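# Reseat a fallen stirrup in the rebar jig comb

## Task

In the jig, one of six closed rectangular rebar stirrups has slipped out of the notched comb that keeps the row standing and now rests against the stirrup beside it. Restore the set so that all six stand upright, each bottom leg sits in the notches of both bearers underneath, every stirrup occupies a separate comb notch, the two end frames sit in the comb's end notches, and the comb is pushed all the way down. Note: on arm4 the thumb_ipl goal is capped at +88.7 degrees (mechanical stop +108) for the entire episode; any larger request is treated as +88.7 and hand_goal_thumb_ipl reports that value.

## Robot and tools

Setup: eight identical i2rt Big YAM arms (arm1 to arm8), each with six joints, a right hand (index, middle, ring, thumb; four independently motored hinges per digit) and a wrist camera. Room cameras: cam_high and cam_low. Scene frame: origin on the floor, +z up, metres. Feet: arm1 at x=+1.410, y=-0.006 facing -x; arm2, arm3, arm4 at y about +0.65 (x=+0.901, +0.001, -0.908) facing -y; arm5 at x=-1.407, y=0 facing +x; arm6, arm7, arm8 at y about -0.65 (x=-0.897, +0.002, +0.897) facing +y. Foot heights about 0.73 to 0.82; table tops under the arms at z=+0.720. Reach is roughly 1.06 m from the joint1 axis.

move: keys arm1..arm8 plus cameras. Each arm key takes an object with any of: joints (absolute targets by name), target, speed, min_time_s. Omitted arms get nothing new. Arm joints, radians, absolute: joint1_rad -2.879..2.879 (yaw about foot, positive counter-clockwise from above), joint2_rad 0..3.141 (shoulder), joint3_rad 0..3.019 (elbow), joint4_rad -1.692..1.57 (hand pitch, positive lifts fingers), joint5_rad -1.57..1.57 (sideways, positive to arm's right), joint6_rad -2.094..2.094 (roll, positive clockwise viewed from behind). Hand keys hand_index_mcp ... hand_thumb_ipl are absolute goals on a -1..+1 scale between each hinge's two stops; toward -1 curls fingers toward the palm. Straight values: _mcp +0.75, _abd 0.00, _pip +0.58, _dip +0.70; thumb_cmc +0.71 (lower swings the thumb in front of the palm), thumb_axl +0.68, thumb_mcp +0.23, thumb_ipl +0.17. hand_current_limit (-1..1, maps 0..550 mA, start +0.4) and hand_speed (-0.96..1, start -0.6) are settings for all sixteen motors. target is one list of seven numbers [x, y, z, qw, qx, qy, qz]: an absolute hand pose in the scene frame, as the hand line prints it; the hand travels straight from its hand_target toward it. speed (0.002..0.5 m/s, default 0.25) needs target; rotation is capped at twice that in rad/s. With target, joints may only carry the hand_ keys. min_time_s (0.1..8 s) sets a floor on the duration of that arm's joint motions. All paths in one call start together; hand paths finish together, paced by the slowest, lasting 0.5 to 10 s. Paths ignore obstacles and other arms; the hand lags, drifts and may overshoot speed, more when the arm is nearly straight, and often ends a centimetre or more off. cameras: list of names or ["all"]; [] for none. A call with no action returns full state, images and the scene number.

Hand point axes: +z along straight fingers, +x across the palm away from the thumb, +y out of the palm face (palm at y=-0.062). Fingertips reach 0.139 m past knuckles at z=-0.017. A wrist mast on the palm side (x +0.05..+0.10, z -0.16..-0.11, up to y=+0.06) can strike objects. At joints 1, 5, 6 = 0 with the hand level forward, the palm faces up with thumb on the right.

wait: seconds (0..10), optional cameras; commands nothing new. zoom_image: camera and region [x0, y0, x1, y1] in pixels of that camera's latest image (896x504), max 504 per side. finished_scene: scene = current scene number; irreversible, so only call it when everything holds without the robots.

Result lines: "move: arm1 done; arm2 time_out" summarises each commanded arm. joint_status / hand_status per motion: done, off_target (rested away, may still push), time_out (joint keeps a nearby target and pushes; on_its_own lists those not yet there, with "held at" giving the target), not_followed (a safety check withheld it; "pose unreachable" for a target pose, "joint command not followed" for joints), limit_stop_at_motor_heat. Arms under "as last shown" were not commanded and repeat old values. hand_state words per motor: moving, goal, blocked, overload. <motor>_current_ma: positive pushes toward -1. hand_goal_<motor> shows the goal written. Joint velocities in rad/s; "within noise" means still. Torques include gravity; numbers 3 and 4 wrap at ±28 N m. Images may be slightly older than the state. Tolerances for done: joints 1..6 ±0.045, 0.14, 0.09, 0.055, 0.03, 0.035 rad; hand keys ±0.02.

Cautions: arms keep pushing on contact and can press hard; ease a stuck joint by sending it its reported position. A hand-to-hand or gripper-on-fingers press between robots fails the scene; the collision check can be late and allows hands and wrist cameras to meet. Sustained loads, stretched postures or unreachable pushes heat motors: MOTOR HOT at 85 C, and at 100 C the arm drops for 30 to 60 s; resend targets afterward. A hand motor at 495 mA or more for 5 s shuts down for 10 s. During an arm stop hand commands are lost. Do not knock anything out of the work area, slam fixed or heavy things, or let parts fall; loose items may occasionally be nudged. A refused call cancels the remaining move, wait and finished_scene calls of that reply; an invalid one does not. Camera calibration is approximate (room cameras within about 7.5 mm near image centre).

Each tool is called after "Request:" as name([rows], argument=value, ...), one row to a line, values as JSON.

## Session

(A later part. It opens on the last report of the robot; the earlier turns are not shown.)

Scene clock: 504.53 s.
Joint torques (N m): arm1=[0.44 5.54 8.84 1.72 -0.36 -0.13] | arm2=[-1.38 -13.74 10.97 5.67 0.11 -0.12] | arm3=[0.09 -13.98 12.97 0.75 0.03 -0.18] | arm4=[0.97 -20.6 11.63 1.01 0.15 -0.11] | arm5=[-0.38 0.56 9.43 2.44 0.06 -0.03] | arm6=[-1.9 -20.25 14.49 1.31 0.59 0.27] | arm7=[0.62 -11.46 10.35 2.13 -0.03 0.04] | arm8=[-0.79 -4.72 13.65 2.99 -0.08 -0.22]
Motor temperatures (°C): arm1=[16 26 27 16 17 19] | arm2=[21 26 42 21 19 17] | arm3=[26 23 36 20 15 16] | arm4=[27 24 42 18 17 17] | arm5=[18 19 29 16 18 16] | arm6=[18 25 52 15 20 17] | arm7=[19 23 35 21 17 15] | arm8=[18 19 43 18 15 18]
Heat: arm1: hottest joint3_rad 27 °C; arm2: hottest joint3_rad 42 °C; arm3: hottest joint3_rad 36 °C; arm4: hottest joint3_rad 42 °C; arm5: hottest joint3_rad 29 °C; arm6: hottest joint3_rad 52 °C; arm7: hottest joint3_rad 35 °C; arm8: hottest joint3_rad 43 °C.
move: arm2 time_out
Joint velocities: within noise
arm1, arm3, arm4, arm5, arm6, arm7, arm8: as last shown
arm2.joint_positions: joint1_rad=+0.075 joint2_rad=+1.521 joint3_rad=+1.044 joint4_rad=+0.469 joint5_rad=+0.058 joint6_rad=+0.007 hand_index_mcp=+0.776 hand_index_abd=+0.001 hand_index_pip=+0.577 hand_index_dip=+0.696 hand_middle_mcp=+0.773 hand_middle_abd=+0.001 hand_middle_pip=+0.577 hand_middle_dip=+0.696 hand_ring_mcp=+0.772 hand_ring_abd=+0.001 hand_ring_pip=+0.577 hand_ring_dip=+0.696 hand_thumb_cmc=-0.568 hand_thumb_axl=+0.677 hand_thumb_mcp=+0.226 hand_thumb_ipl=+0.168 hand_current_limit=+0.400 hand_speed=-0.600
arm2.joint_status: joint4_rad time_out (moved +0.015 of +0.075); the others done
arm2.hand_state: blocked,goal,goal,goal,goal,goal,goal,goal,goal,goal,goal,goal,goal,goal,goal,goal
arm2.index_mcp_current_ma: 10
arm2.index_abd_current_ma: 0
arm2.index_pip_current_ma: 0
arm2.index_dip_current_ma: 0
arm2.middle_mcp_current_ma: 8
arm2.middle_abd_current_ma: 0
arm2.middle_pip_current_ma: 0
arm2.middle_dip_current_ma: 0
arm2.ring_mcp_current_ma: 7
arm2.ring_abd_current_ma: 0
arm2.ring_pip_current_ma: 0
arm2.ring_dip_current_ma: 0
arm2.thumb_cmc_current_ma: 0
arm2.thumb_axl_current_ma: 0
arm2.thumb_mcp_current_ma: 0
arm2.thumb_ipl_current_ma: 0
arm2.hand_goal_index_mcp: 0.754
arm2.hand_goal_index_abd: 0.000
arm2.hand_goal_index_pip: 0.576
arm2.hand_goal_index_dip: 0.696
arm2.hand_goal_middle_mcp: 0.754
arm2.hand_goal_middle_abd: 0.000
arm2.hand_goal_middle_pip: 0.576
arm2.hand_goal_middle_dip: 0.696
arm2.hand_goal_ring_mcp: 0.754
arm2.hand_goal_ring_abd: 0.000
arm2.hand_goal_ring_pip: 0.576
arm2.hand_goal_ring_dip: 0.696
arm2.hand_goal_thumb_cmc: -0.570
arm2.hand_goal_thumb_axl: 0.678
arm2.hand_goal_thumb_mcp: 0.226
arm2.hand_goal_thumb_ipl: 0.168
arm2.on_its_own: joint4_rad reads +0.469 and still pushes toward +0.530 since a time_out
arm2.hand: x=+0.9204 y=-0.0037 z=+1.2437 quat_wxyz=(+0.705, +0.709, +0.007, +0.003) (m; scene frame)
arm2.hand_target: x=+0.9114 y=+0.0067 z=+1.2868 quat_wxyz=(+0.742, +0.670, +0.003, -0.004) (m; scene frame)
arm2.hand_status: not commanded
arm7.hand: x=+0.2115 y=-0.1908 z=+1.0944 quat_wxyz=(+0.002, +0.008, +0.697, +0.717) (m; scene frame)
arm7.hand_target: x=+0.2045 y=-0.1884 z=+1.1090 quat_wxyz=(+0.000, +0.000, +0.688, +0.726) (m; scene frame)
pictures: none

Request:
move(arm7={"target":[0.201,-0.188,1.109,0,0,0.6885,0.7255],"speed":0.05}, cameras=["cam_high","arm3_cam_wrist","arm6_cam_wrist"])

Request:
zoom_image(camera="arm3_cam_wrist", region=[624, 212, 648, 236])

Request:
zoom_image(camera="cam_high", region=[425, 165, 455, 195])

Request:
zoom_image(camera="arm6_cam_wrist", region=[690, 94, 726, 130])

Scene clock: 506.03 s.
Joint torques (N m): arm1=[0.09 5.54 8.76 1.74 -0.31 -0.14] | arm2=[-1.38 -13.8 10.97 5.7 0.1 -0.12] | arm3=[0.09 -13.98 12.98 0.76 0.03 -0.18] | arm4=[-0.26 -19.37 11.49 1.29 0.12 -0.14] | arm5=[-0.38 0.56 9.43 2.44 0.06 -0.03] | arm6=[-1.96 -20.25 14.5 1.32 0.58 0.27] | arm7=[0.97 -11.58 10.04 2.21 -0.02 0.02] | arm8=[-0.73 -4.84 13.67 3.04 -0.08 -0.21]
Motor temperatures (°C): arm1=[16 26 27 16 17 19] | arm2=[21 26 41 21 19 17] | arm3=[26 23 36 20 15 16] | arm4=[27 24 42 18 17 17] | arm5=[18 19 29 16 18 16] | arm6=[18 25 52 15 20 17] | arm7=[19 23 35 21 17 15] | arm8=[18 19 43 18 15 18]
Heat: arm1: hottest joint3_rad 27 °C; arm2: hottest joint3_rad 41 °C; arm3: hottest joint3_rad 36 °C; arm4: hottest joint3_rad 42 °C; arm5: hottest joint3_rad 29 °C; arm6: hottest joint3_rad 52 °C; arm7: hottest joint3_rad 35 °C; arm8: hottest joint3_rad 43 °C.
move: arm7 off_target
Joint velocities: within noise
arm1, arm2, arm3, arm4, arm5, arm6, arm8: as last shown
arm2.on_its_own: joint4_rad reads +0.469 and still pushes toward +0.530 since a time_out
arm2.hand_target: x=+0.9114 y=+0.0067 z=+1.2869 quat_wxyz=(+0.742, +0.670, +0.003, -0.004) (m; scene frame)
arm7.joint_positions: joint1_rad=-0.504 joint2_rad=+1.347 joint3_rad=+0.560 joint4_rad=+0.806 joint5_rad=-0.524 joint6_rad=+0.010 hand_index_mcp=+0.765 hand_index_abd=-0.060 hand_index_pip=+0.577 hand_index_dip=+0.696 hand_middle_mcp=+0.766 hand_middle_abd=+0.050 hand_middle_pip=+0.578 hand_middle_dip=+0.696 hand_ring_mcp=+0.761 hand_ring_abd=-0.200 hand_ring_pip=+0.577 hand_ring_dip=+0.696 hand_thumb_cmc=+0.720 hand_thumb_axl=+0.677 hand_thumb_mcp=+0.226 hand_thumb_ipl=+0.168 hand_current_limit=+0.400 hand_speed=-0.600
arm7.joint_status: not commanded
arm7.hand_state: goal,blocked,goal,goal,goal,blocked,goal,goal,goal,goal,goal,goal,goal,goal,goal,goal
arm7.index_mcp_current_ma: 48
arm7.index_abd_current_ma: 152
arm7.index_pip_current_ma: 4
arm7.index_dip_current_ma: 0
arm7.middle_mcp_current_ma: 51
arm7.middle_abd_current_ma: -193
arm7.middle_pip_current_ma: 5
arm7.middle_dip_current_ma: -1
arm7.ring_mcp_current_ma: 28
arm7.ring_abd_current_ma: -1
arm7.ring_pip_current_ma: 3
arm7.ring_dip_current_ma: 0
arm7.thumb_cmc_current_ma: 26
arm7.thumb_axl_current_ma: -3
arm7.thumb_mcp_current_ma: -1
arm7.thumb_ipl_current_ma: -1
arm7.hand_goal_index_mcp: 0.754
arm7.hand_goal_index_abd: -0.100
arm7.hand_goal_index_pip: 0.576
arm7.hand_goal_index_dip: 0.696
arm7.hand_goal_middle_mcp: 0.754
arm7.hand_goal_middle_abd: 0.100
arm7.hand_goal_middle_pip: 0.576
arm7.hand_goal_middle_dip: 0.696
arm7.hand_goal_ring_mcp: 0.754
arm7.hand_goal_ring_abd: -0.200
arm7.hand_goal_ring_pip: 0.576
arm7.hand_goal_ring_dip: 0.696
arm7.hand_goal_thumb_cmc: 0.714
arm7.hand_goal_thumb_axl: 0.678
arm7.hand_goal_thumb_mcp: 0.226
arm7.hand_goal_thumb_ipl: 0.168
arm7.hand: x=+0.2094 y=-0.1897 z=+1.0950 quat_wxyz=(+0.002, +0.008, +0.697, +0.717) (m; scene frame)
arm7.hand_target: x=+0.2010 y=-0.1883 z=+1.1090 quat_wxyz=(+0.000, +0.000, +0.688, +0.725) (m; scene frame)
arm7.hand_status: off_target (0.016 m and 1.7 deg from the pose sent, 0.018 m and 1.6 deg at the start)
pictures: arm3_cam_wrist, arm6_cam_wrist, cam_high
camera_calibration:
arm3_cam_wrist: T_world_to_cam=[[-0.772972, 0.0494343, 0.632512, -0.330132], [-0.422369, 0.703824, -0.571171, 0.705602], [-0.473412, -0.708652, -0.523156, 1.11718], [0, 0, 0, 1]] pos_world=[0.571727, 0.311391, 1.19629]
arm6_cam_wrist: T_world_to_cam=[[0.713942, -0.315982, 0.624854, -0.632859], [0.0998511, -0.837323, -0.537513, 0.443193], [0.693049, 0.446146, -0.566249, 0.867205], [0, 0, 0, 1]] pos_world=[-0.193444, -0.215776, 1.12472]

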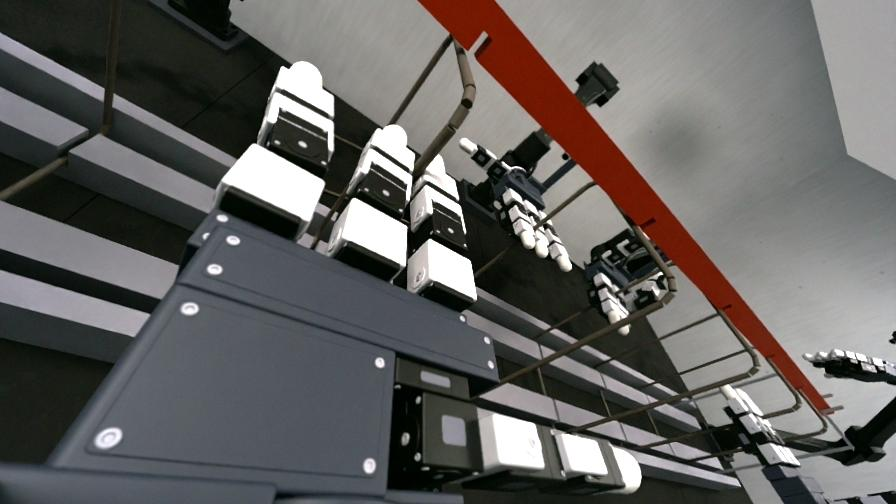

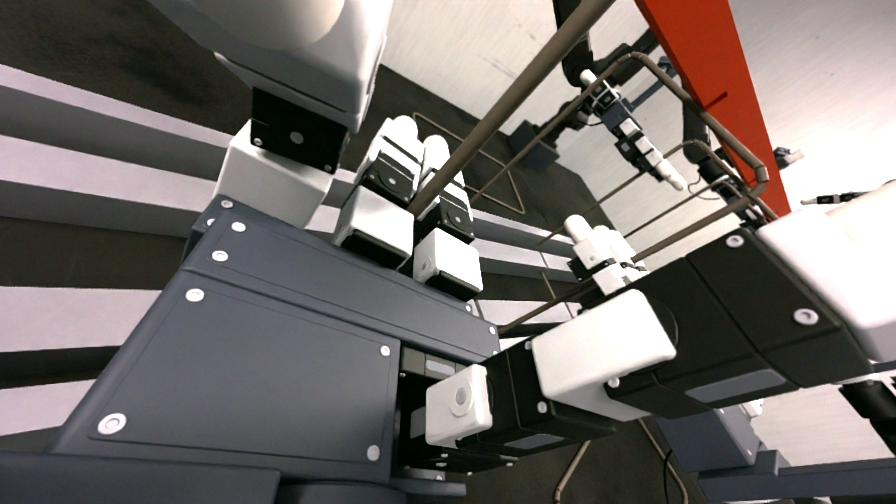

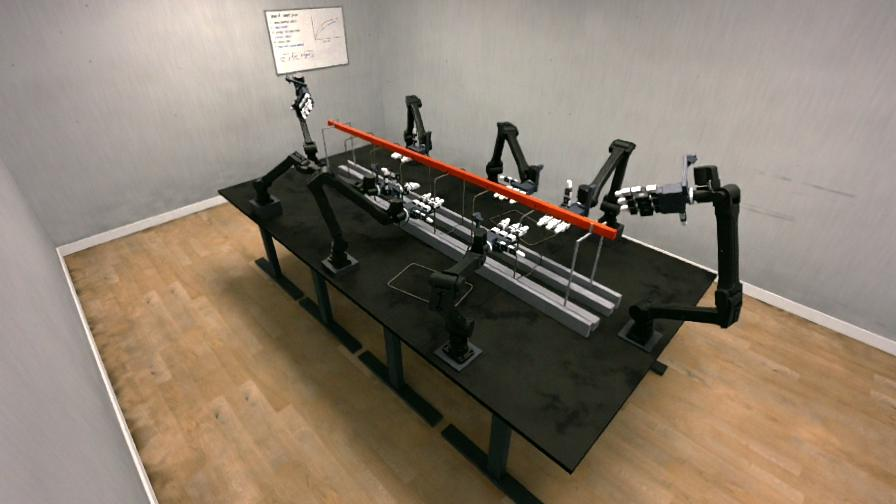

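Scaled by 21.000.

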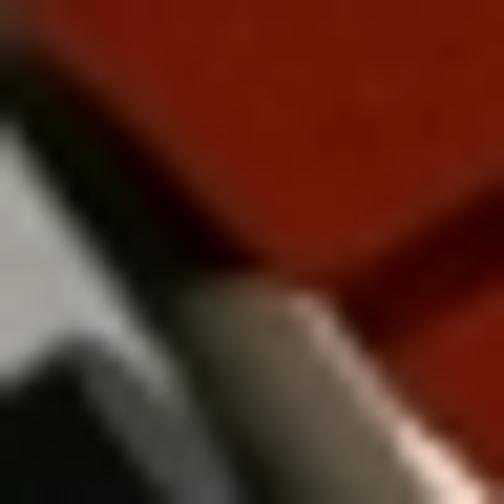

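Scaled by 16.800.

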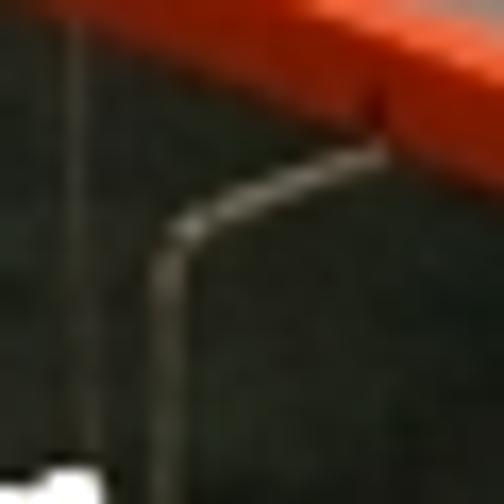

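Scaled by 14.000.

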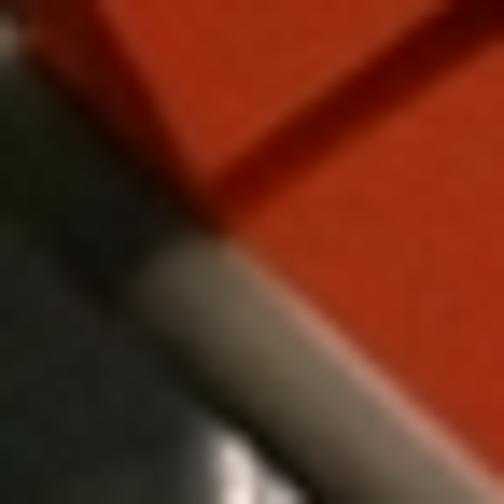

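Request:
move(arm7={"target":[0.198,-0.188,1.109,0,0,0.6885,0.7255],"speed":0.05}, cameras=["cam_high","arm3_cam_wrist","arm6_cam_wrist"])

Request:
zoom_image(camera="arm3_cam_wrist", region=[624, 212, 648, 236])

Request:
zoom_image(camera="cam_high", region=[425, 165, 455, 195])

Request:
zoom_image(camera="arm6_cam_wrist", region=[690, 94, 726, 130])

Scene clock: 510.83 s.
Joint torques (N m): arm1=[0.38 6.01 8.69 1.72 -0.32 -0.13] | arm2=[-1.38 -13.86 10.99 5.65 0.11 -0.11] | arm3=[0.09 -13.98 12.97 0.76 0.03 -0.18] | arm4=[0.26 -19.96 11.55 1.21 0.03 -0.13] | arm5=[-0.38 0.56 9.43 2.43 0.06 -0.03] | arm6=[-1.96 -20.19 14.49 1.32 0.58 0.27] | arm7=[0.85 -11.69 9.66 2.19 -0.1 0.03] | arm8=[-0.79 -4.89 13.7 3 -0.09 -0.21]
Motor temperatures (°C): arm1=[16 26 27 16 17 19] | arm2=[21 26 41 21 19 17] | arm3=[26 23 37 20 15 16] | arm4=[27 24 42 18 17 17] | arm5=[18 19 29 16 18 16] | arm6=[18 26 52 15 20 17] | arm7=[19 23 35 21 17 15] | arm8=[18 19 43 18 15 18]
Heat: arm1: hottest joint3_rad 27 °C; arm2: hottest joint3_rad 41 °C; arm3: hottest joint3_rad 37 °C; arm4: hottest joint3_rad 42 °C; arm5: hottest joint3_rad 29 °C; arm6: hottest joint3_rad 52 °C; arm7: hottest joint3_rad 35 °C; arm8: hottest joint3_rad 43 °C.
move: arm7 off_target
Joint velocities: within noise
arm1, arm2, arm3, arm4, arm5, arm6, arm8: as last shown
arm2.on_its_own: joint4_rad reads +0.469 and still pushes toward +0.530 since a time_out
arm7.joint_positions: joint1_rad=-0.499 joint2_rad=+1.346 joint3_rad=+0.560 joint4_rad=+0.804 joint5_rad=-0.515 joint6_rad=+0.010 hand_index_mcp=+0.767 hand_index_abd=-0.060 hand_index_pip=+0.578 hand_index_dip=+0.696 hand_middle_mcp=+0.767 hand_middle_abd=+0.051 hand_middle_pip=+0.578 hand_middle_dip=+0.696 hand_ring_mcp=+0.761 hand_ring_abd=-0.200 hand_ring_pip=+0.577 hand_ring_dip=+0.696 hand_thumb_cmc=+0.720 hand_thumb_axl=+0.677 hand_thumb_mcp=+0.226 hand_thumb_ipl=+0.168 hand_current_limit=+0.400 hand_speed=-0.600
arm7.joint_status: not commanded
arm7.hand_state: goal,blocked,goal,goal,goal,blocked,goal,goal,goal,goal,goal,goal,goal,goal,goal,goal
arm7.index_mcp_current_ma: 56
arm7.index_abd_current_ma: 152
arm7.index_pip_current_ma: 7
arm7.index_dip_current_ma: 0
arm7.middle_mcp_current_ma: 58
arm7.middle_abd_current_ma: -188
arm7.middle_pip_current_ma: 7
arm7.middle_dip_current_ma: -1
arm7.ring_mcp_current_ma: 28
arm7.ring_abd_current_ma: -1
arm7.ring_pip_current_ma: 3
arm7.ring_dip_current_ma: 0
arm7.thumb_cmc_current_ma: 26
arm7.thumb_axl_current_ma: -3
arm7.thumb_mcp_current_ma: -1
arm7.thumb_ipl_current_ma: -1
arm7.hand_goal_index_mcp: 0.754
arm7.hand_goal_index_abd: -0.100
arm7.hand_goal_index_pip: 0.576
arm7.hand_goal_index_dip: 0.696
arm7.hand_goal_middle_mcp: 0.754
arm7.hand_goal_middle_abd: 0.100
arm7.hand_goal_middle_pip: 0.576
arm7.hand_goal_middle_dip: 0.696
arm7.hand_goal_ring_mcp: 0.754
arm7.hand_goal_ring_abd: -0.200
arm7.hand_goal_ring_pip: 0.576
arm7.hand_goal_ring_dip: 0.696
arm7.hand_goal_thumb_cmc: 0.714
arm7.hand_goal_thumb_axl: 0.678
arm7.hand_goal_thumb_mcp: 0.226
arm7.hand_goal_thumb_ipl: 0.168
arm7.hand: x=+0.2087 y=-0.1892 z=+1.0955 quat_wxyz=(+0.004, +0.010, +0.697, +0.717) (m; scene frame)
arm7.hand_target: x=+0.1982 y=-0.1882 z=+1.1088 quat_wxyz=(+0.000, +0.000, +0.688, +0.725) (m; scene frame)
arm7.hand_status: off_target (0.017 m and 1.8 deg from the pose sent, 0.018 m and 1.7 deg at the start)
pictures: arm3_cam_wrist, arm6_cam_wrist, cam_high
camera_calibration:
arm3_cam_wrist: T_world_to_cam=[[-0.772972, 0.0494343, 0.632512, -0.330132], [-0.422369, 0.703824, -0.571171, 0.705602], [-0.473412, -0.708652, -0.523156, 1.11718], [0, 0, 0, 1]] pos_world=[0.571727, 0.311391, 1.19629]
arm6_cam_wrist: T_world_to_cam=[[0.713942, -0.315982, 0.624854, -0.632859], [0.0998511, -0.837323, -0.537513, 0.443193], [0.693049, 0.446146, -0.566249, 0.867205], [0, 0, 0, 1]] pos_world=[-0.193444, -0.215776, 1.12472]

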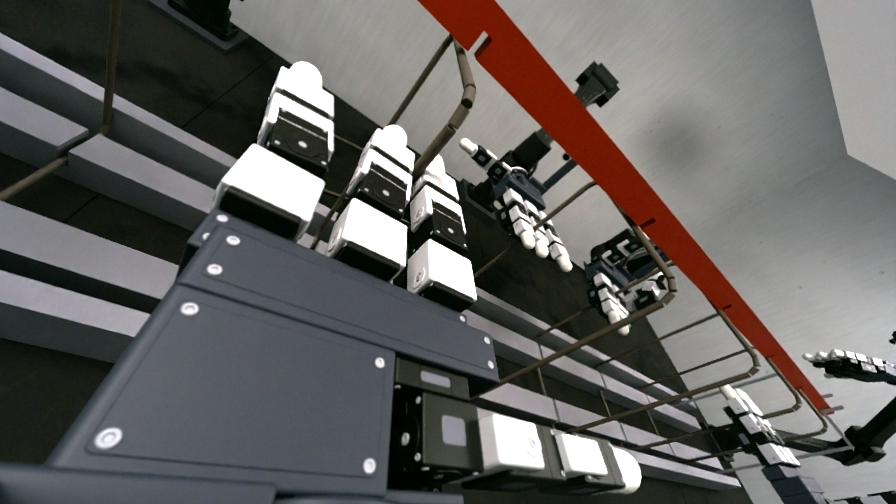

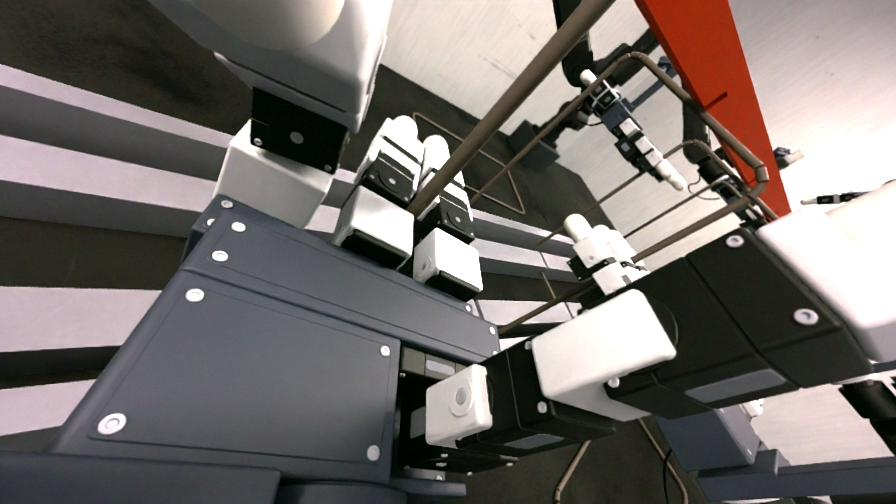

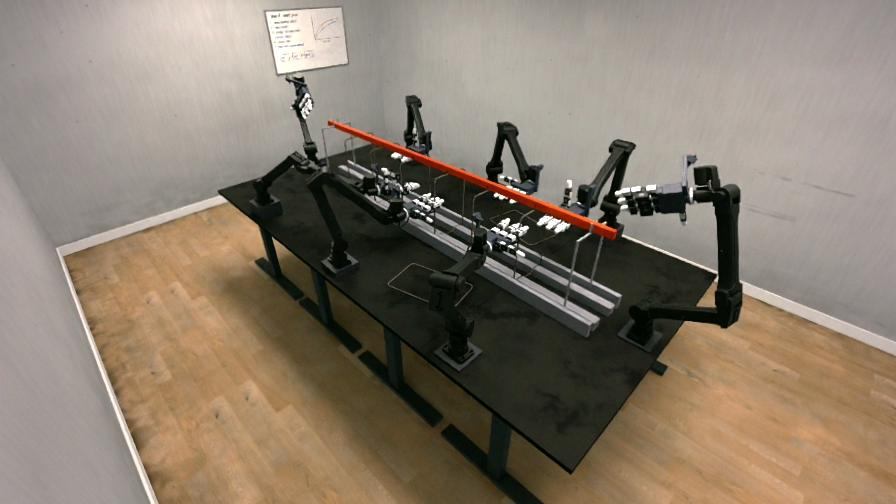

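Scaled by 21.000.

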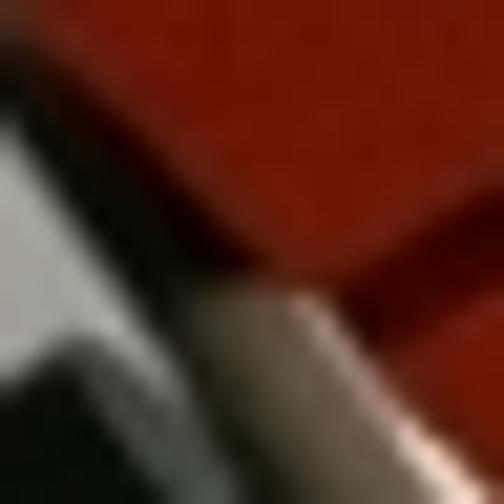

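Scaled by 16.800.

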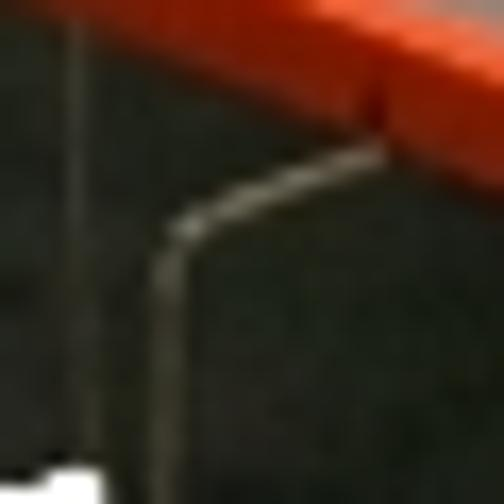

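Scaled by 14.000.

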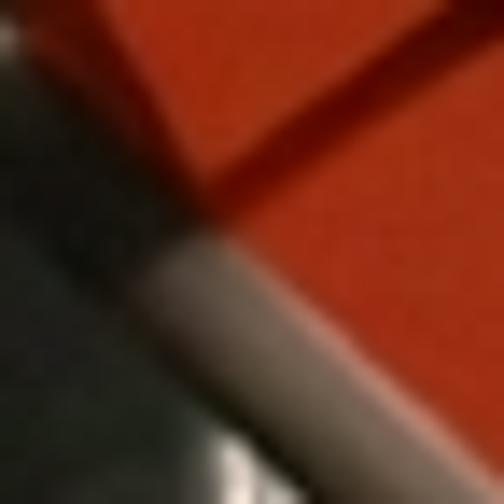

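Request:
move(arm2={"joints":{"joint4_rad":0.55,"joint3_rad":1.08},"min_time_s":1.2}, cameras=["cam_high","arm3_cam_wrist","arm6_cam_wrist"])

Request:
zoom_image(camera="arm3_cam_wrist", region=[624, 212, 648, 236])

Request:
zoom_image(camera="cam_high", region=[425, 165, 455, 195])

Request:
zoom_image(camera="arm6_cam_wrist", region=[690, 94, 726, 130])

Scene clock: 514.63 s.
Joint torques (N m): arm1=[0.85 5.83 8.75 1.77 -0.35 -0.13] | arm2=[-1.38 -14.04 11.7 5.98 0.1 -0.11] | arm3=[0.09 -13.98 12.98 0.77 0.03 -0.18] | arm4=[-0.21 -20.25 11.69 1.06 0.09 -0.14] | arm5=[-0.32 0.5 9.43 2.44 0.06 -0.03] | arm6=[-1.96 -20.13 14.49 1.31 0.59 0.27] | arm7=[0.97 -11.87 9.69 2.28 -0.13 0.02] | arm8=[-0.85 -4.84 13.68 3 -0.08 -0.2]
Motor temperatures (°C): arm1=[16 26 27 16 17 19] | arm2=[21 26 41 21 18 17] | arm3=[26 23 37 20 15 16] | arm4=[27 24 42 18 17 17] | arm5=[18 19 29 16 18 16] | arm6=[18 26 52 15 20 17] | arm7=[19 23 35 21 17 15] | arm8=[18 19 43 18 15 18]
Heat: arm1: hottest joint3_rad 27 °C; arm2: hottest joint3_rad 41 °C; arm3: hottest joint3_rad 37 °C; arm4: hottest joint3_rad 42 °C; arm5: hottest joint3_rad 29 °C; arm6: hottest joint3_rad 52 °C; arm7: hottest joint3_rad 35 °C; arm8: hottest joint3_rad 43 °C.
move: arm2 time_out
Joint velocities: within noise
arm1, arm3, arm4, arm5, arm6, arm7, arm8: as last shown
arm2.joint_positions: joint1_rad=+0.075 joint2_rad=+1.524 joint3_rad=+1.044 joint4_rad=+0.482 joint5_rad=+0.058 joint6_rad=+0.007 hand_index_mcp=+0.776 hand_index_abd=+0.001 hand_index_pip=+0.577 hand_index_dip=+0.696 hand_middle_mcp=+0.773 hand_middle_abd=+0.001 hand_middle_pip=+0.577 hand_middle_dip=+0.696 hand_ring_mcp=+0.772 hand_ring_abd=+0.001 hand_ring_pip=+0.577 hand_ring_dip=+0.696 hand_thumb_cmc=-0.568 hand_thumb_axl=+0.677 hand_thumb_mcp=+0.226 hand_thumb_ipl=+0.168 hand_current_limit=+0.400 hand_speed=-0.600
arm2.joint_status: joint4_rad time_out (moved +0.013 of +0.081); the others done
arm2.hand_state: blocked,goal,goal,goal,goal,goal,goal,goal,goal,goal,goal,goal,goal,goal,goal,goal
arm2.index_mcp_current_ma: 10
arm2.index_abd_current_ma: 0
arm2.index_pip_current_ma: 0
arm2.index_dip_current_ma: 0
arm2.middle_mcp_current_ma: 8
arm2.middle_abd_current_ma: 0
arm2.middle_pip_current_ma: 0
arm2.middle_dip_current_ma: 0
arm2.ring_mcp_current_ma: 7
arm2.ring_abd_current_ma: 0
arm2.ring_pip_current_ma: 0
arm2.ring_dip_current_ma: 0
arm2.thumb_cmc_current_ma: 0
arm2.thumb_axl_current_ma: 0
arm2.thumb_mcp_current_ma: 0
arm2.thumb_ipl_current_ma: 0
arm2.hand_goal_index_mcp: 0.754
arm2.hand_goal_index_abd: 0.000
arm2.hand_goal_index_pip: 0.576
arm2.hand_goal_index_dip: 0.696
arm2.hand_goal_middle_mcp: 0.754
arm2.hand_goal_middle_abd: 0.000
arm2.hand_goal_middle_pip: 0.576
arm2.hand_goal_middle_dip: 0.696
arm2.hand_goal_ring_mcp: 0.754
arm2.hand_goal_ring_abd: 0.000
arm2.hand_goal_ring_pip: 0.576
arm2.hand_goal_ring_dip: 0.696
arm2.hand_goal_thumb_cmc: -0.570
arm2.hand_goal_thumb_axl: 0.678
arm2.hand_goal_thumb_mcp: 0.226
arm2.hand_goal_thumb_ipl: 0.168
arm2.on_its_own: joint4_rad reads +0.482 and still pushes toward +0.550 since a time_out
arm2.hand: x=+0.9204 y=-0.0037 z=+1.2443 quat_wxyz=(+0.708, +0.706, +0.007, +0.003) (m; scene frame)
arm2.hand_target: x=+0.9114 y=+0.0086 z=+1.2974 quat_wxyz=(+0.752, +0.659, +0.003, -0.004) (m; scene frame)
arm2.hand_status: not commanded
arm7.joint_positions: joint1_rad=-0.498 joint2_rad=+1.345 joint3_rad=+0.560 joint4_rad=+0.804 joint5_rad=-0.515 joint6_rad=+0.010 hand_index_mcp=+0.767 hand_index_abd=-0.060 hand_index_pip=+0.578 hand_index_dip=+0.696 hand_middle_mcp=+0.768 hand_middle_abd=+0.051 hand_middle_pip=+0.578 hand_middle_dip=+0.696 hand_ring_mcp=+0.761 hand_ring_abd=-0.200 hand_ring_pip=+0.577 hand_ring_dip=+0.696 hand_thumb_cmc=+0.720 hand_thumb_axl=+0.677 hand_thumb_mcp=+0.226 hand_thumb_ipl=+0.168 hand_current_limit=+0.400 hand_speed=-0.600
arm7.index_pip_current_ma: 8
arm7.middle_mcp_current_ma: 60
arm7.middle_pip_current_ma: 8
arm7.hand: x=+0.2083 y=-0.1891 z=+1.0957 quat_wxyz=(+0.004, +0.010, +0.697, +0.717) (m; scene frame)
arm7.hand_target: x=+0.1981 y=-0.1883 z=+1.1089 quat_wxyz=(+0.000, +0.000, +0.688, +0.725) (m; scene frame)
pictures: arm3_cam_wrist, arm6_cam_wrist, cam_high
camera_calibration:
arm3_cam_wrist: T_world_to_cam=[[-0.772972, 0.0494343, 0.632512, -0.330132], [-0.422369, 0.703824, -0.571171, 0.705602], [-0.473412, -0.708652, -0.523156, 1.11718], [0, 0, 0, 1]] pos_world=[0.571727, 0.311391, 1.19629]
arm6_cam_wrist: T_world_to_cam=[[0.713942, -0.315982, 0.624854, -0.632859], [0.0998511, -0.837323, -0.537513, 0.443193], [0.693049, 0.446146, -0.566249, 0.867205], [0, 0, 0, 1]] pos_world=[-0.193444, -0.215776, 1.12472]

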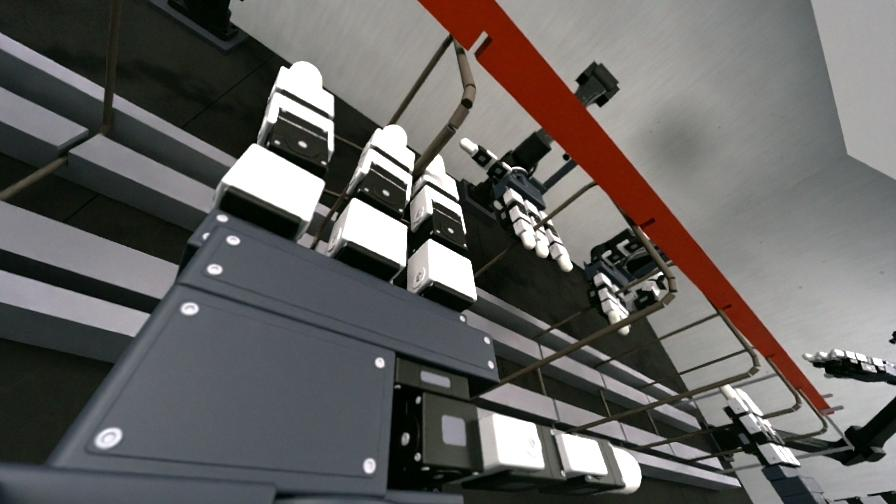

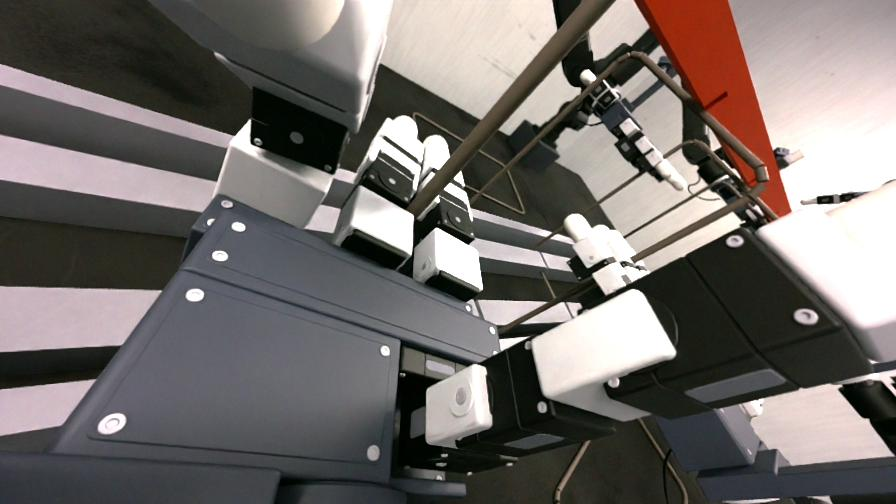

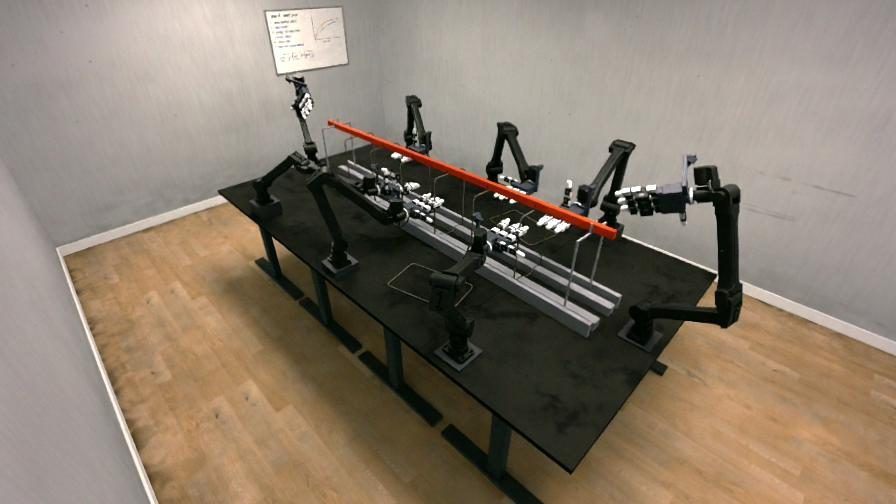

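Scaled by 21.000.

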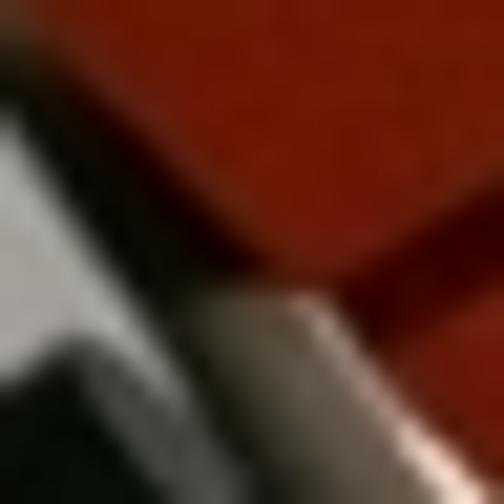

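Scaled by 16.800.

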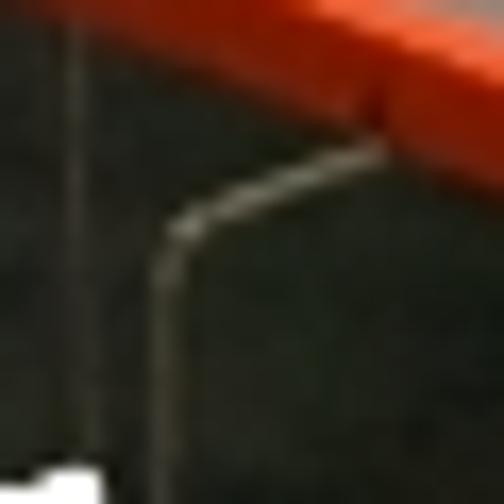

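Scaled by 14.000.

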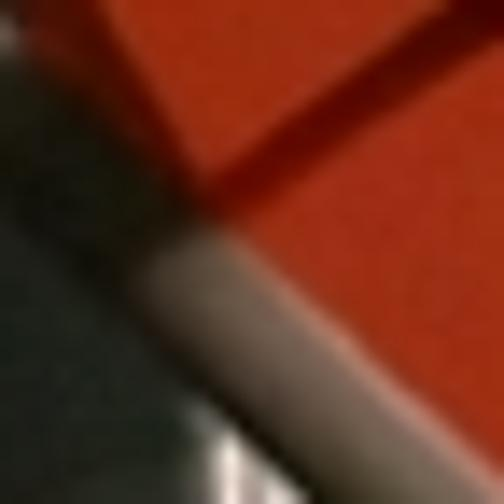

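Request:
move(arm2={"joints":{"joint4_rad":0.455,"joint3_rad":1.06},"min_time_s":2}, cameras=["cam_high","arm3_cam_wrist","arm4_cam_wrist"])

Request:
zoom_image(camera="arm3_cam_wrist", region=[624, 212, 648, 236])

Request:
zoom_image(camera="cam_high", region=[425, 165, 455, 195])

Request:
zoom_image(camera="arm3_cam_wrist", region=[430, 10, 490, 70])

Scene clock: 526.80 s.
Joint torques (N m): arm1=[0.44 6.18 8.79 1.76 -0.34 -0.15] | arm2=[-1.38 -13.8 10.29 2.81 0.11 -0.12] | arm3=[0.09 -14.04 12.98 0.76 0.03 -0.18] | arm4=[0.44 -20.01 11.77 1.13 0.12 -0.12] | arm5=[-0.38 0.56 9.43 2.44 0.06 -0.03] | arm6=[-1.96 -20.19 14.5 1.32 0.58 0.27] | arm7=[1.14 -11.69 9.66 2.3 -0.12 0.02] | arm8=[-0.97 -4.84 13.68 2.96 -0.09 -0.21]
Motor temperatures (°C): arm1=[16 26 27 16 16 19] | arm2=[21 25 40 21 18 17] | arm3=[26 23 38 20 15 16] | arm4=[27 24 42 18 17 17] | arm5=[18 19 29 16 18 16] | arm6=[18 26 53 15 20 17] | arm7=[19 23 34 21 17 15] | arm8=[18 19 43 18 15 18]
Heat: arm1: hottest joint3_rad 27 °C; arm2: hottest joint3_rad 40 °C; arm3: hottest joint3_rad 38 °C; arm4: hottest joint3_rad 42 °C; arm5: hottest joint3_rad 29 °C; arm6: hottest joint3_rad 53 °C; arm7: hottest joint3_rad 34 °C; arm8: hottest joint3_rad 43 °C.
move: arm2 done
Joint velocities: within noise
arm1.joint_positions: joint1_rad=-0.255 joint2_rad=+0.577 joint3_rad=+1.767 joint4_rad=-1.583 joint5_rad=-0.468 joint6_rad=+0.886 hand_index_mcp=+0.755 hand_index_abd=+0.001 hand_index_pip=+0.577 hand_index_dip=+0.696 hand_middle_mcp=+0.755 hand_middle_abd=+0.001 hand_middle_pip=+0.577 hand_middle_dip=+0.696 hand_ring_mcp=+0.756 hand_ring_abd=+0.001 hand_ring_pip=+0.577 hand_ring_dip=+0.696 hand_thumb_cmc=+0.715 hand_thumb_axl=+0.677 hand_thumb_mcp=+0.226 hand_thumb_ipl=+0.168 hand_current_limit=+0.400 hand_speed=-0.600
arm1.joint_status: not commanded
arm1.hand_state: goal,goal,goal,goal,goal,goal,goal,goal,goal,goal,goal,goal,goal,goal,goal,goal
arm1.index_mcp_current_ma: 0
arm1.index_abd_current_ma: 0
arm1.index_pip_current_ma: 0
arm1.index_dip_current_ma: 0
arm1.middle_mcp_current_ma: 0
arm1.middle_abd_current_ma: 0
arm1.middle_pip_current_ma: 0
arm1.middle_dip_current_ma: 0
arm1.ring_mcp_current_ma: 0
arm1.ring_abd_current_ma: 0
arm1.ring_pip_current_ma: 0
arm1.ring_dip_current_ma: 0
arm1.thumb_cmc_current_ma: 0
arm1.thumb_axl_current_ma: 0
arm1.thumb_mcp_current_ma: 0
arm1.thumb_ipl_current_ma: 0
arm1.hand_goal_index_mcp: 0.754
arm1.hand_goal_index_abd: 0.000
arm1.hand_goal_index_pip: 0.576
arm1.hand_goal_index_dip: 0.696
arm1.hand_goal_middle_mcp: 0.754
arm1.hand_goal_middle_abd: 0.000
arm1.hand_goal_middle_pip: 0.576
arm1.hand_goal_middle_dip: 0.696
arm1.hand_goal_ring_mcp: 0.754
arm1.hand_goal_ring_abd: 0.000
arm1.hand_goal_ring_pip: 0.576
arm1.hand_goal_ring_dip: 0.696
arm1.hand_goal_thumb_cmc: 0.714
arm1.hand_goal_thumb_axl: 0.678
arm1.hand_goal_thumb_mcp: 0.226
arm1.hand_goal_thumb_ipl: 0.168
arm1.hand: x=+1.2665 y=+0.0303 z=+1.4081 quat_wxyz=(+0.568, +0.297, -0.764, -0.067) (m; scene frame)
arm1.hand_target: x=+1.2701 y=+0.0299 z=+1.4197 quat_wxyz=(+0.573, +0.298, -0.760, -0.075) (m; scene frame)
arm1.hand_status: not commanded
arm2.joint_positions: joint1_rad=+0.075 joint2_rad=+1.521 joint3_rad=+1.043 joint4_rad=+0.459 joint5_rad=+0.058 joint6_rad=+0.007 hand_index_mcp=+0.776 hand_index_abd=+0.001 hand_index_pip=+0.577 hand_index_dip=+0.696 hand_middle_mcp=+0.773 hand_middle_abd=+0.001 hand_middle_pip=+0.577 hand_middle_dip=+0.696 hand_ring_mcp=+0.772 hand_ring_abd=+0.001 hand_ring_pip=+0.577 hand_ring_dip=+0.696 hand_thumb_cmc=-0.568 hand_thumb_axl=+0.677 hand_thumb_mcp=+0.226 hand_thumb_ipl=+0.168 hand_current_limit=+0.400 hand_speed=-0.600
arm2.joint_status: all done
arm2.hand_state: blocked,goal,goal,goal,goal,goal,goal,goal,goal,goal,goal,goal,goal,goal,goal,goal
arm2.index_mcp_current_ma: 10
arm2.index_abd_current_ma: 0
arm2.index_pip_current_ma: 0
arm2.index_dip_current_ma: 0
arm2.middle_mcp_current_ma: 8
arm2.middle_abd_current_ma: 0
arm2.middle_pip_current_ma: 0
arm2.middle_dip_current_ma: 0
arm2.ring_mcp_current_ma: 7
arm2.ring_abd_current_ma: 0
arm2.ring_pip_current_ma: 0
arm2.ring_dip_current_ma: 0
arm2.thumb_cmc_current_ma: 0
arm2.thumb_axl_current_ma: 0
arm2.thumb_mcp_current_ma: 0
arm2.thumb_ipl_current_ma: 0
arm2.hand_goal_index_mcp: 0.754
arm2.hand_goal_index_abd: 0.000
arm2.hand_goal_index_pip: 0.576
arm2.hand_goal_index_dip: 0.696
arm2.hand_goal_middle_mcp: 0.754
arm2.hand_goal_middle_abd: 0.000
arm2.hand_goal_middle_pip: 0.576
arm2.hand_goal_middle_dip: 0.696
arm2.hand_goal_ring_mcp: 0.754
arm2.hand_goal_ring_abd: 0.000
arm2.hand_goal_ring_pip: 0.576
arm2.hand_goal_ring_dip: 0.696
arm2.hand_goal_thumb_cmc: -0.570
arm2.hand_goal_thumb_axl: 0.678
arm2.hand_goal_thumb_mcp: 0.226
arm2.hand_goal_thumb_ipl: 0.168
arm2.hand: x=+0.9204 y=-0.0046 z=+1.2404 quat_wxyz=(+0.701, +0.713, +0.007, +0.003) (m; scene frame)
arm2.hand_target: x=+0.9116 y=-0.0001 z=+1.2628 quat_wxyz=(+0.713, +0.701, +0.005, -0.006) (m; scene frame)
arm2.hand_status: not commanded
arm3, arm7, arm8: as last shown
arm4.joint_positions: joint1_rad=+1.097 joint2_rad=+1.908 joint3_rad=+1.321 joint4_rad=+0.585 joint5_rad=+1.085 joint6_rad=-0.010 hand_index_mcp=+0.761 hand_index_abd=-0.097 hand_index_pip=+0.578 hand_index_dip=+0.697 hand_middle_mcp=+0.758 hand_middle_abd=+0.086 hand_middle_pip=+0.576 hand_middle_dip=+0.697 hand_ring_mcp=+0.761 hand_ring_abd=-0.197 hand_ring_pip=+0.577 hand_ring_dip=+0.696 hand_thumb_cmc=-0.567 hand_thumb_axl=+0.677 hand_thumb_mcp=+0.226 hand_thumb_ipl=+0.168 hand_current_limit=+0.400 hand_speed=-0.600
arm4.joint_status: not commanded
arm4.hand_state: goal,goal,goal,goal,goal,goal,goal,goal,goal,goal,goal,goal,goal,goal,goal,goal
arm4.index_mcp_current_ma: 30
arm4.index_abd_current_ma: 9
arm4.index_pip_current_ma: 8
arm4.index_dip_current_ma: 3
arm4.middle_mcp_current_ma: 17
arm4.middle_abd_current_ma: -49
arm4.middle_pip_current_ma: 1
arm4.middle_dip_current_ma: 2
arm4.ring_mcp_current_ma: 29
arm4.ring_abd_current_ma: 9
arm4.ring_pip_current_ma: 2
arm4.ring_dip_current_ma: 0
arm4.thumb_cmc_current_ma: 9
arm4.thumb_axl_current_ma: -3
arm4.thumb_mcp_current_ma: -1
arm4.thumb_ipl_current_ma: -1
arm4.hand_goal_index_mcp: 0.754
arm4.hand_goal_index_abd: -0.100
arm4.hand_goal_index_pip: 0.576
arm4.hand_goal_index_dip: 0.696
arm4.hand_goal_middle_mcp: 0.754
arm4.hand_goal_middle_abd: 0.100
arm4.hand_goal_middle_pip: 0.576
arm4.hand_goal_middle_dip: 0.696
arm4.hand_goal_ring_mcp: 0.754
arm4.hand_goal_ring_abd: -0.200
arm4.hand_goal_ring_pip: 0.576
arm4.hand_goal_ring_dip: 0.696
arm4.hand_goal_thumb_cmc: -0.570
arm4.hand_goal_thumb_axl: 0.678
arm4.hand_goal_thumb_mcp: 0.226
arm4.hand_goal_thumb_ipl: 0.168
arm4.hand: x=-0.4037 y=+0.1881 z=+1.1524 quat_wxyz=(+0.704, +0.710, -0.003, -0.005) (m; scene frame)
arm4.hand_target: x=-0.3871 y=+0.1908 z=+1.1608 quat_wxyz=(+0.707, +0.707, +0.000, +0.000) (m; scene frame)
arm4.hand_status: not commanded
arm5.joint_positions: joint1_rad=-0.432 joint2_rad=+0.645 joint3_rad=+1.439 joint4_rad=-1.339 joint5_rad=-0.024 joint6_rad=+1.060 hand_index_mcp=+0.755 hand_index_abd=+0.000 hand_index_pip=+0.577 hand_index_dip=+0.696 hand_middle_mcp=+0.755 hand_middle_abd=+0.000 hand_middle_pip=+0.577 hand_middle_dip=+0.696 hand_ring_mcp=+0.755 hand_ring_abd=+0.000 hand_ring_pip=+0.577 hand_ring_dip=+0.696 hand_thumb_cmc=+0.715 hand_thumb_axl=+0.677 hand_thumb_mcp=+0.226 hand_thumb_ipl=+0.168 hand_current_limit=+0.400 hand_speed=-0.600
arm5.joint_status: not commanded
arm5.hand_state: goal,goal,goal,goal,goal,goal,goal,goal,goal,goal,goal,goal,goal,goal,goal,goal
arm5.index_mcp_current_ma: 2
arm5.index_abd_current_ma: 0
arm5.index_pip_current_ma: 1
arm5.index_dip_current_ma: 0
arm5.middle_mcp_current_ma: 2
arm5.middle_abd_current_ma: 0
arm5.middle_pip_current_ma: 1
arm5.middle_dip_current_ma: 0
arm5.ring_mcp_current_ma: 2
arm5.ring_abd_current_ma: 0
arm5.ring_pip_current_ma: 1
arm5.ring_dip_current_ma: 0
arm5.thumb_cmc_current_ma: 2
arm5.thumb_axl_current_ma: -1
arm5.thumb_mcp_current_ma: 0
arm5.thumb_ipl_current_ma: -1
arm5.hand_goal_index_mcp: 0.754
arm5.hand_goal_index_abd: 0.000
arm5.hand_goal_index_pip: 0.576
arm5.hand_goal_index_dip: 0.696
arm5.hand_goal_middle_mcp: 0.754
arm5.hand_goal_middle_abd: 0.000
arm5.hand_goal_middle_pip: 0.576
arm5.hand_goal_middle_dip: 0.696
arm5.hand_goal_ring_mcp: 0.754
arm5.hand_goal_ring_abd: 0.000
arm5.hand_goal_ring_pip: 0.576
arm5.hand_goal_ring_dip: 0.696
arm5.hand_goal_thumb_cmc: 0.714
arm5.hand_goal_thumb_axl: 0.678
arm5.hand_goal_thumb_mcp: 0.226
arm5.hand_goal_thumb_ipl: 0.168
arm5.hand: x=-1.2037 y=-0.1706 z=+1.3222 quat_wxyz=(+0.202, +0.869, +0.061, +0.447) (m; scene frame)
arm5.hand_target: x=-1.2070 y=-0.1693 z=+1.3377 quat_wxyz=(+0.209, +0.860, +0.061, +0.461) (m; scene frame)
arm5.hand_status: not commanded
arm6.joint_positions: joint1_rad=-1.102 joint2_rad=+2.511 joint3_rad=+2.271 joint4_rad=+0.223 joint5_rad=-0.696 joint6_rad=-0.023 hand_index_mcp=+0.761 hand_index_abd=-0.095 hand_index_pip=+0.579 hand_index_dip=+0.696 hand_middle_mcp=+0.776 hand_middle_abd=+0.096 hand_middle_pip=+0.579 hand_middle_dip=+0.696 hand_ring_mcp=-0.499 hand_ring_abd=-0.201 hand_ring_pip=-0.199 hand_ring_dip=+0.696 hand_thumb_cmc=-0.571 hand_thumb_axl=+0.677 hand_thumb_mcp=+0.226 hand_thumb_ipl=+0.168 hand_current_limit=+0.400 hand_speed=-0.600
arm6.joint_status: not commanded
arm6.hand_state: goal,blocked,goal,goal,blocked,blocked,goal,goal,goal,goal,goal,goal,goal,goal,goal,goal
arm6.index_mcp_current_ma: 1
arm6.index_abd_current_ma: 10
arm6.index_pip_current_ma: 0
arm6.index_dip_current_ma: 0
arm6.middle_mcp_current_ma: 11
arm6.middle_abd_current_ma: -9
arm6.middle_pip_current_ma: 0
arm6.middle_dip_current_ma: 0
arm6.ring_mcp_current_ma: 0
arm6.ring_abd_current_ma: 0
arm6.ring_pip_current_ma: 0
arm6.ring_dip_current_ma: 0
arm6.thumb_cmc_current_ma: 0
arm6.thumb_axl_current_ma: 0
arm6.thumb_mcp_current_ma: 0
arm6.thumb_ipl_current_ma: 0
arm6.hand_goal_index_mcp: 0.754
arm6.hand_goal_index_abd: -0.120
arm6.hand_goal_index_pip: 0.576
arm6.hand_goal_index_dip: 0.696
arm6.hand_goal_middle_mcp: 0.754
arm6.hand_goal_middle_abd: 0.120
arm6.hand_goal_middle_pip: 0.576
arm6.hand_goal_middle_dip: 0.696
arm6.hand_goal_ring_mcp: -0.500
arm6.hand_goal_ring_abd: -0.200
arm6.hand_goal_ring_pip: -0.200
arm6.hand_goal_ring_dip: 0.696
arm6.hand_goal_thumb_cmc: -0.570
arm6.hand_goal_thumb_axl: 0.678
arm6.hand_goal_thumb_mcp: 0.226
arm6.hand_goal_thumb_ipl: 0.168
arm6.hand: x=-0.0874 y=-0.1272 z=+1.0971 quat_wxyz=(+0.136, +0.138, +0.697, +0.690) (m; scene frame)
arm6.hand_target: x=-0.0624 y=-0.1490 z=+1.0954 quat_wxyz=(+0.153, +0.154, +0.690, +0.690) (m; scene frame)
arm6.hand_status: not commanded
arm7.index_mcp_current_ma: 57
pictures: arm3_cam_wrist, arm4_cam_wrist, cam_high
camera_calibration:
arm3_cam_wrist: T_world_to_cam=[[-0.772972, 0.0494343, 0.632512, -0.330132], [-0.422369, 0.703824, -0.571171, 0.705602], [-0.473412, -0.708652, -0.523156, 1.11718], [0, 0, 0, 1]] pos_world=[0.571727, 0.311391, 1.19629]
arm4_cam_wrist: T_world_to_cam=[[-0.782791, 0.0379993, 0.621123, -1.01006], [-0.413637, 0.713936, -0.564977, 0.306158], [-0.464911, -0.699179, -0.543145, 0.697172], [0, 0, 0, 1]] pos_world=[-0.339906, 0.307252, 1.17901]

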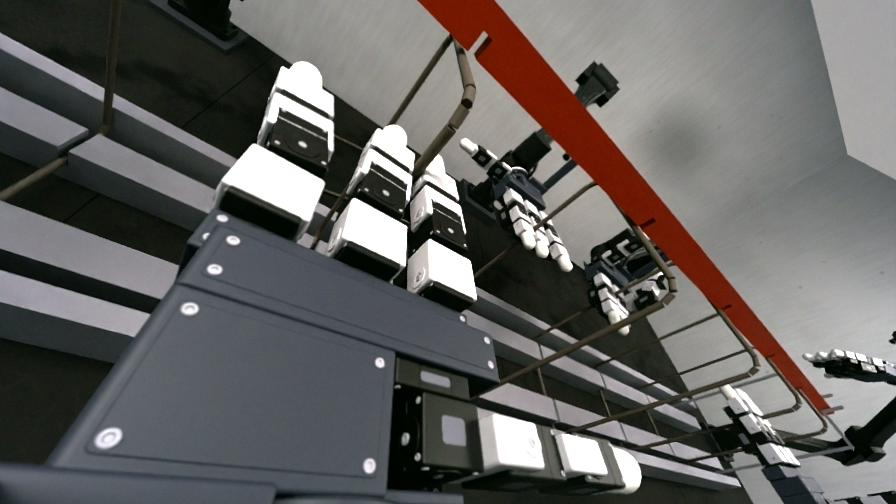

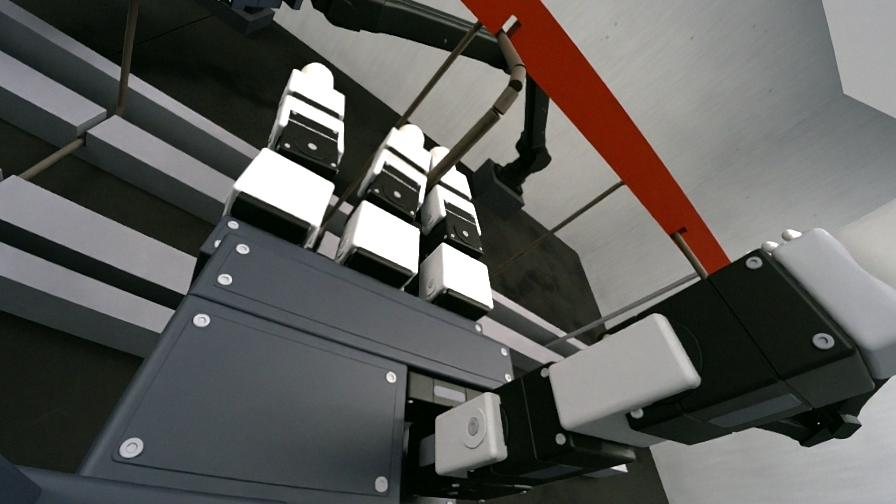

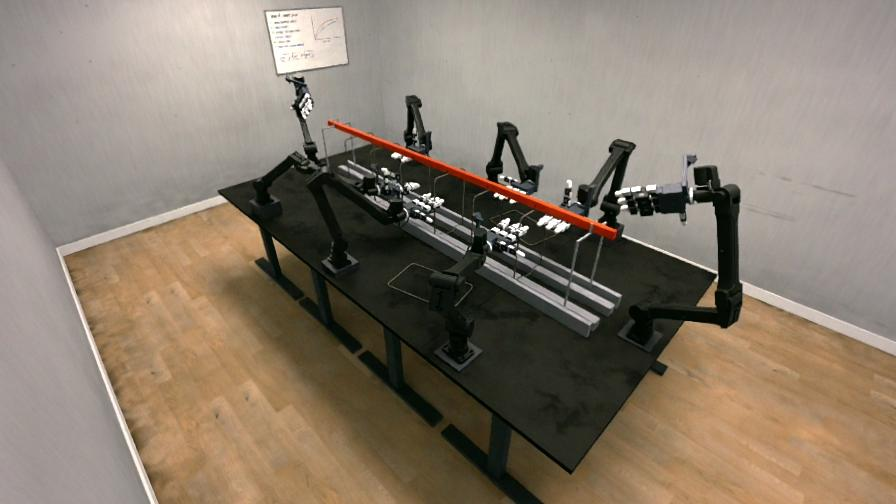

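Scaled by 21.000.

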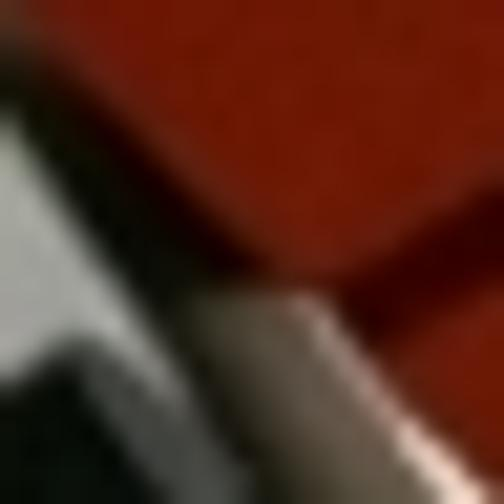

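Scaled by 16.800.

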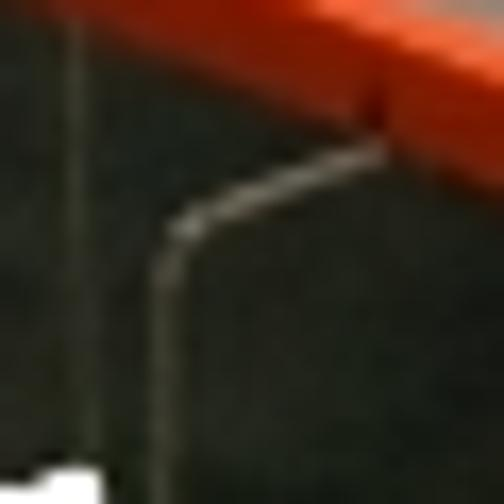

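Scaled by 8.400.

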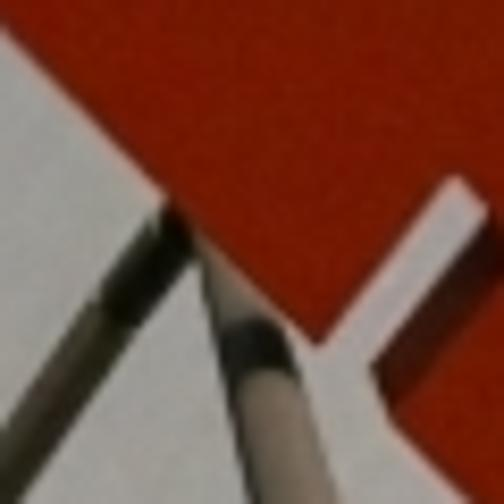

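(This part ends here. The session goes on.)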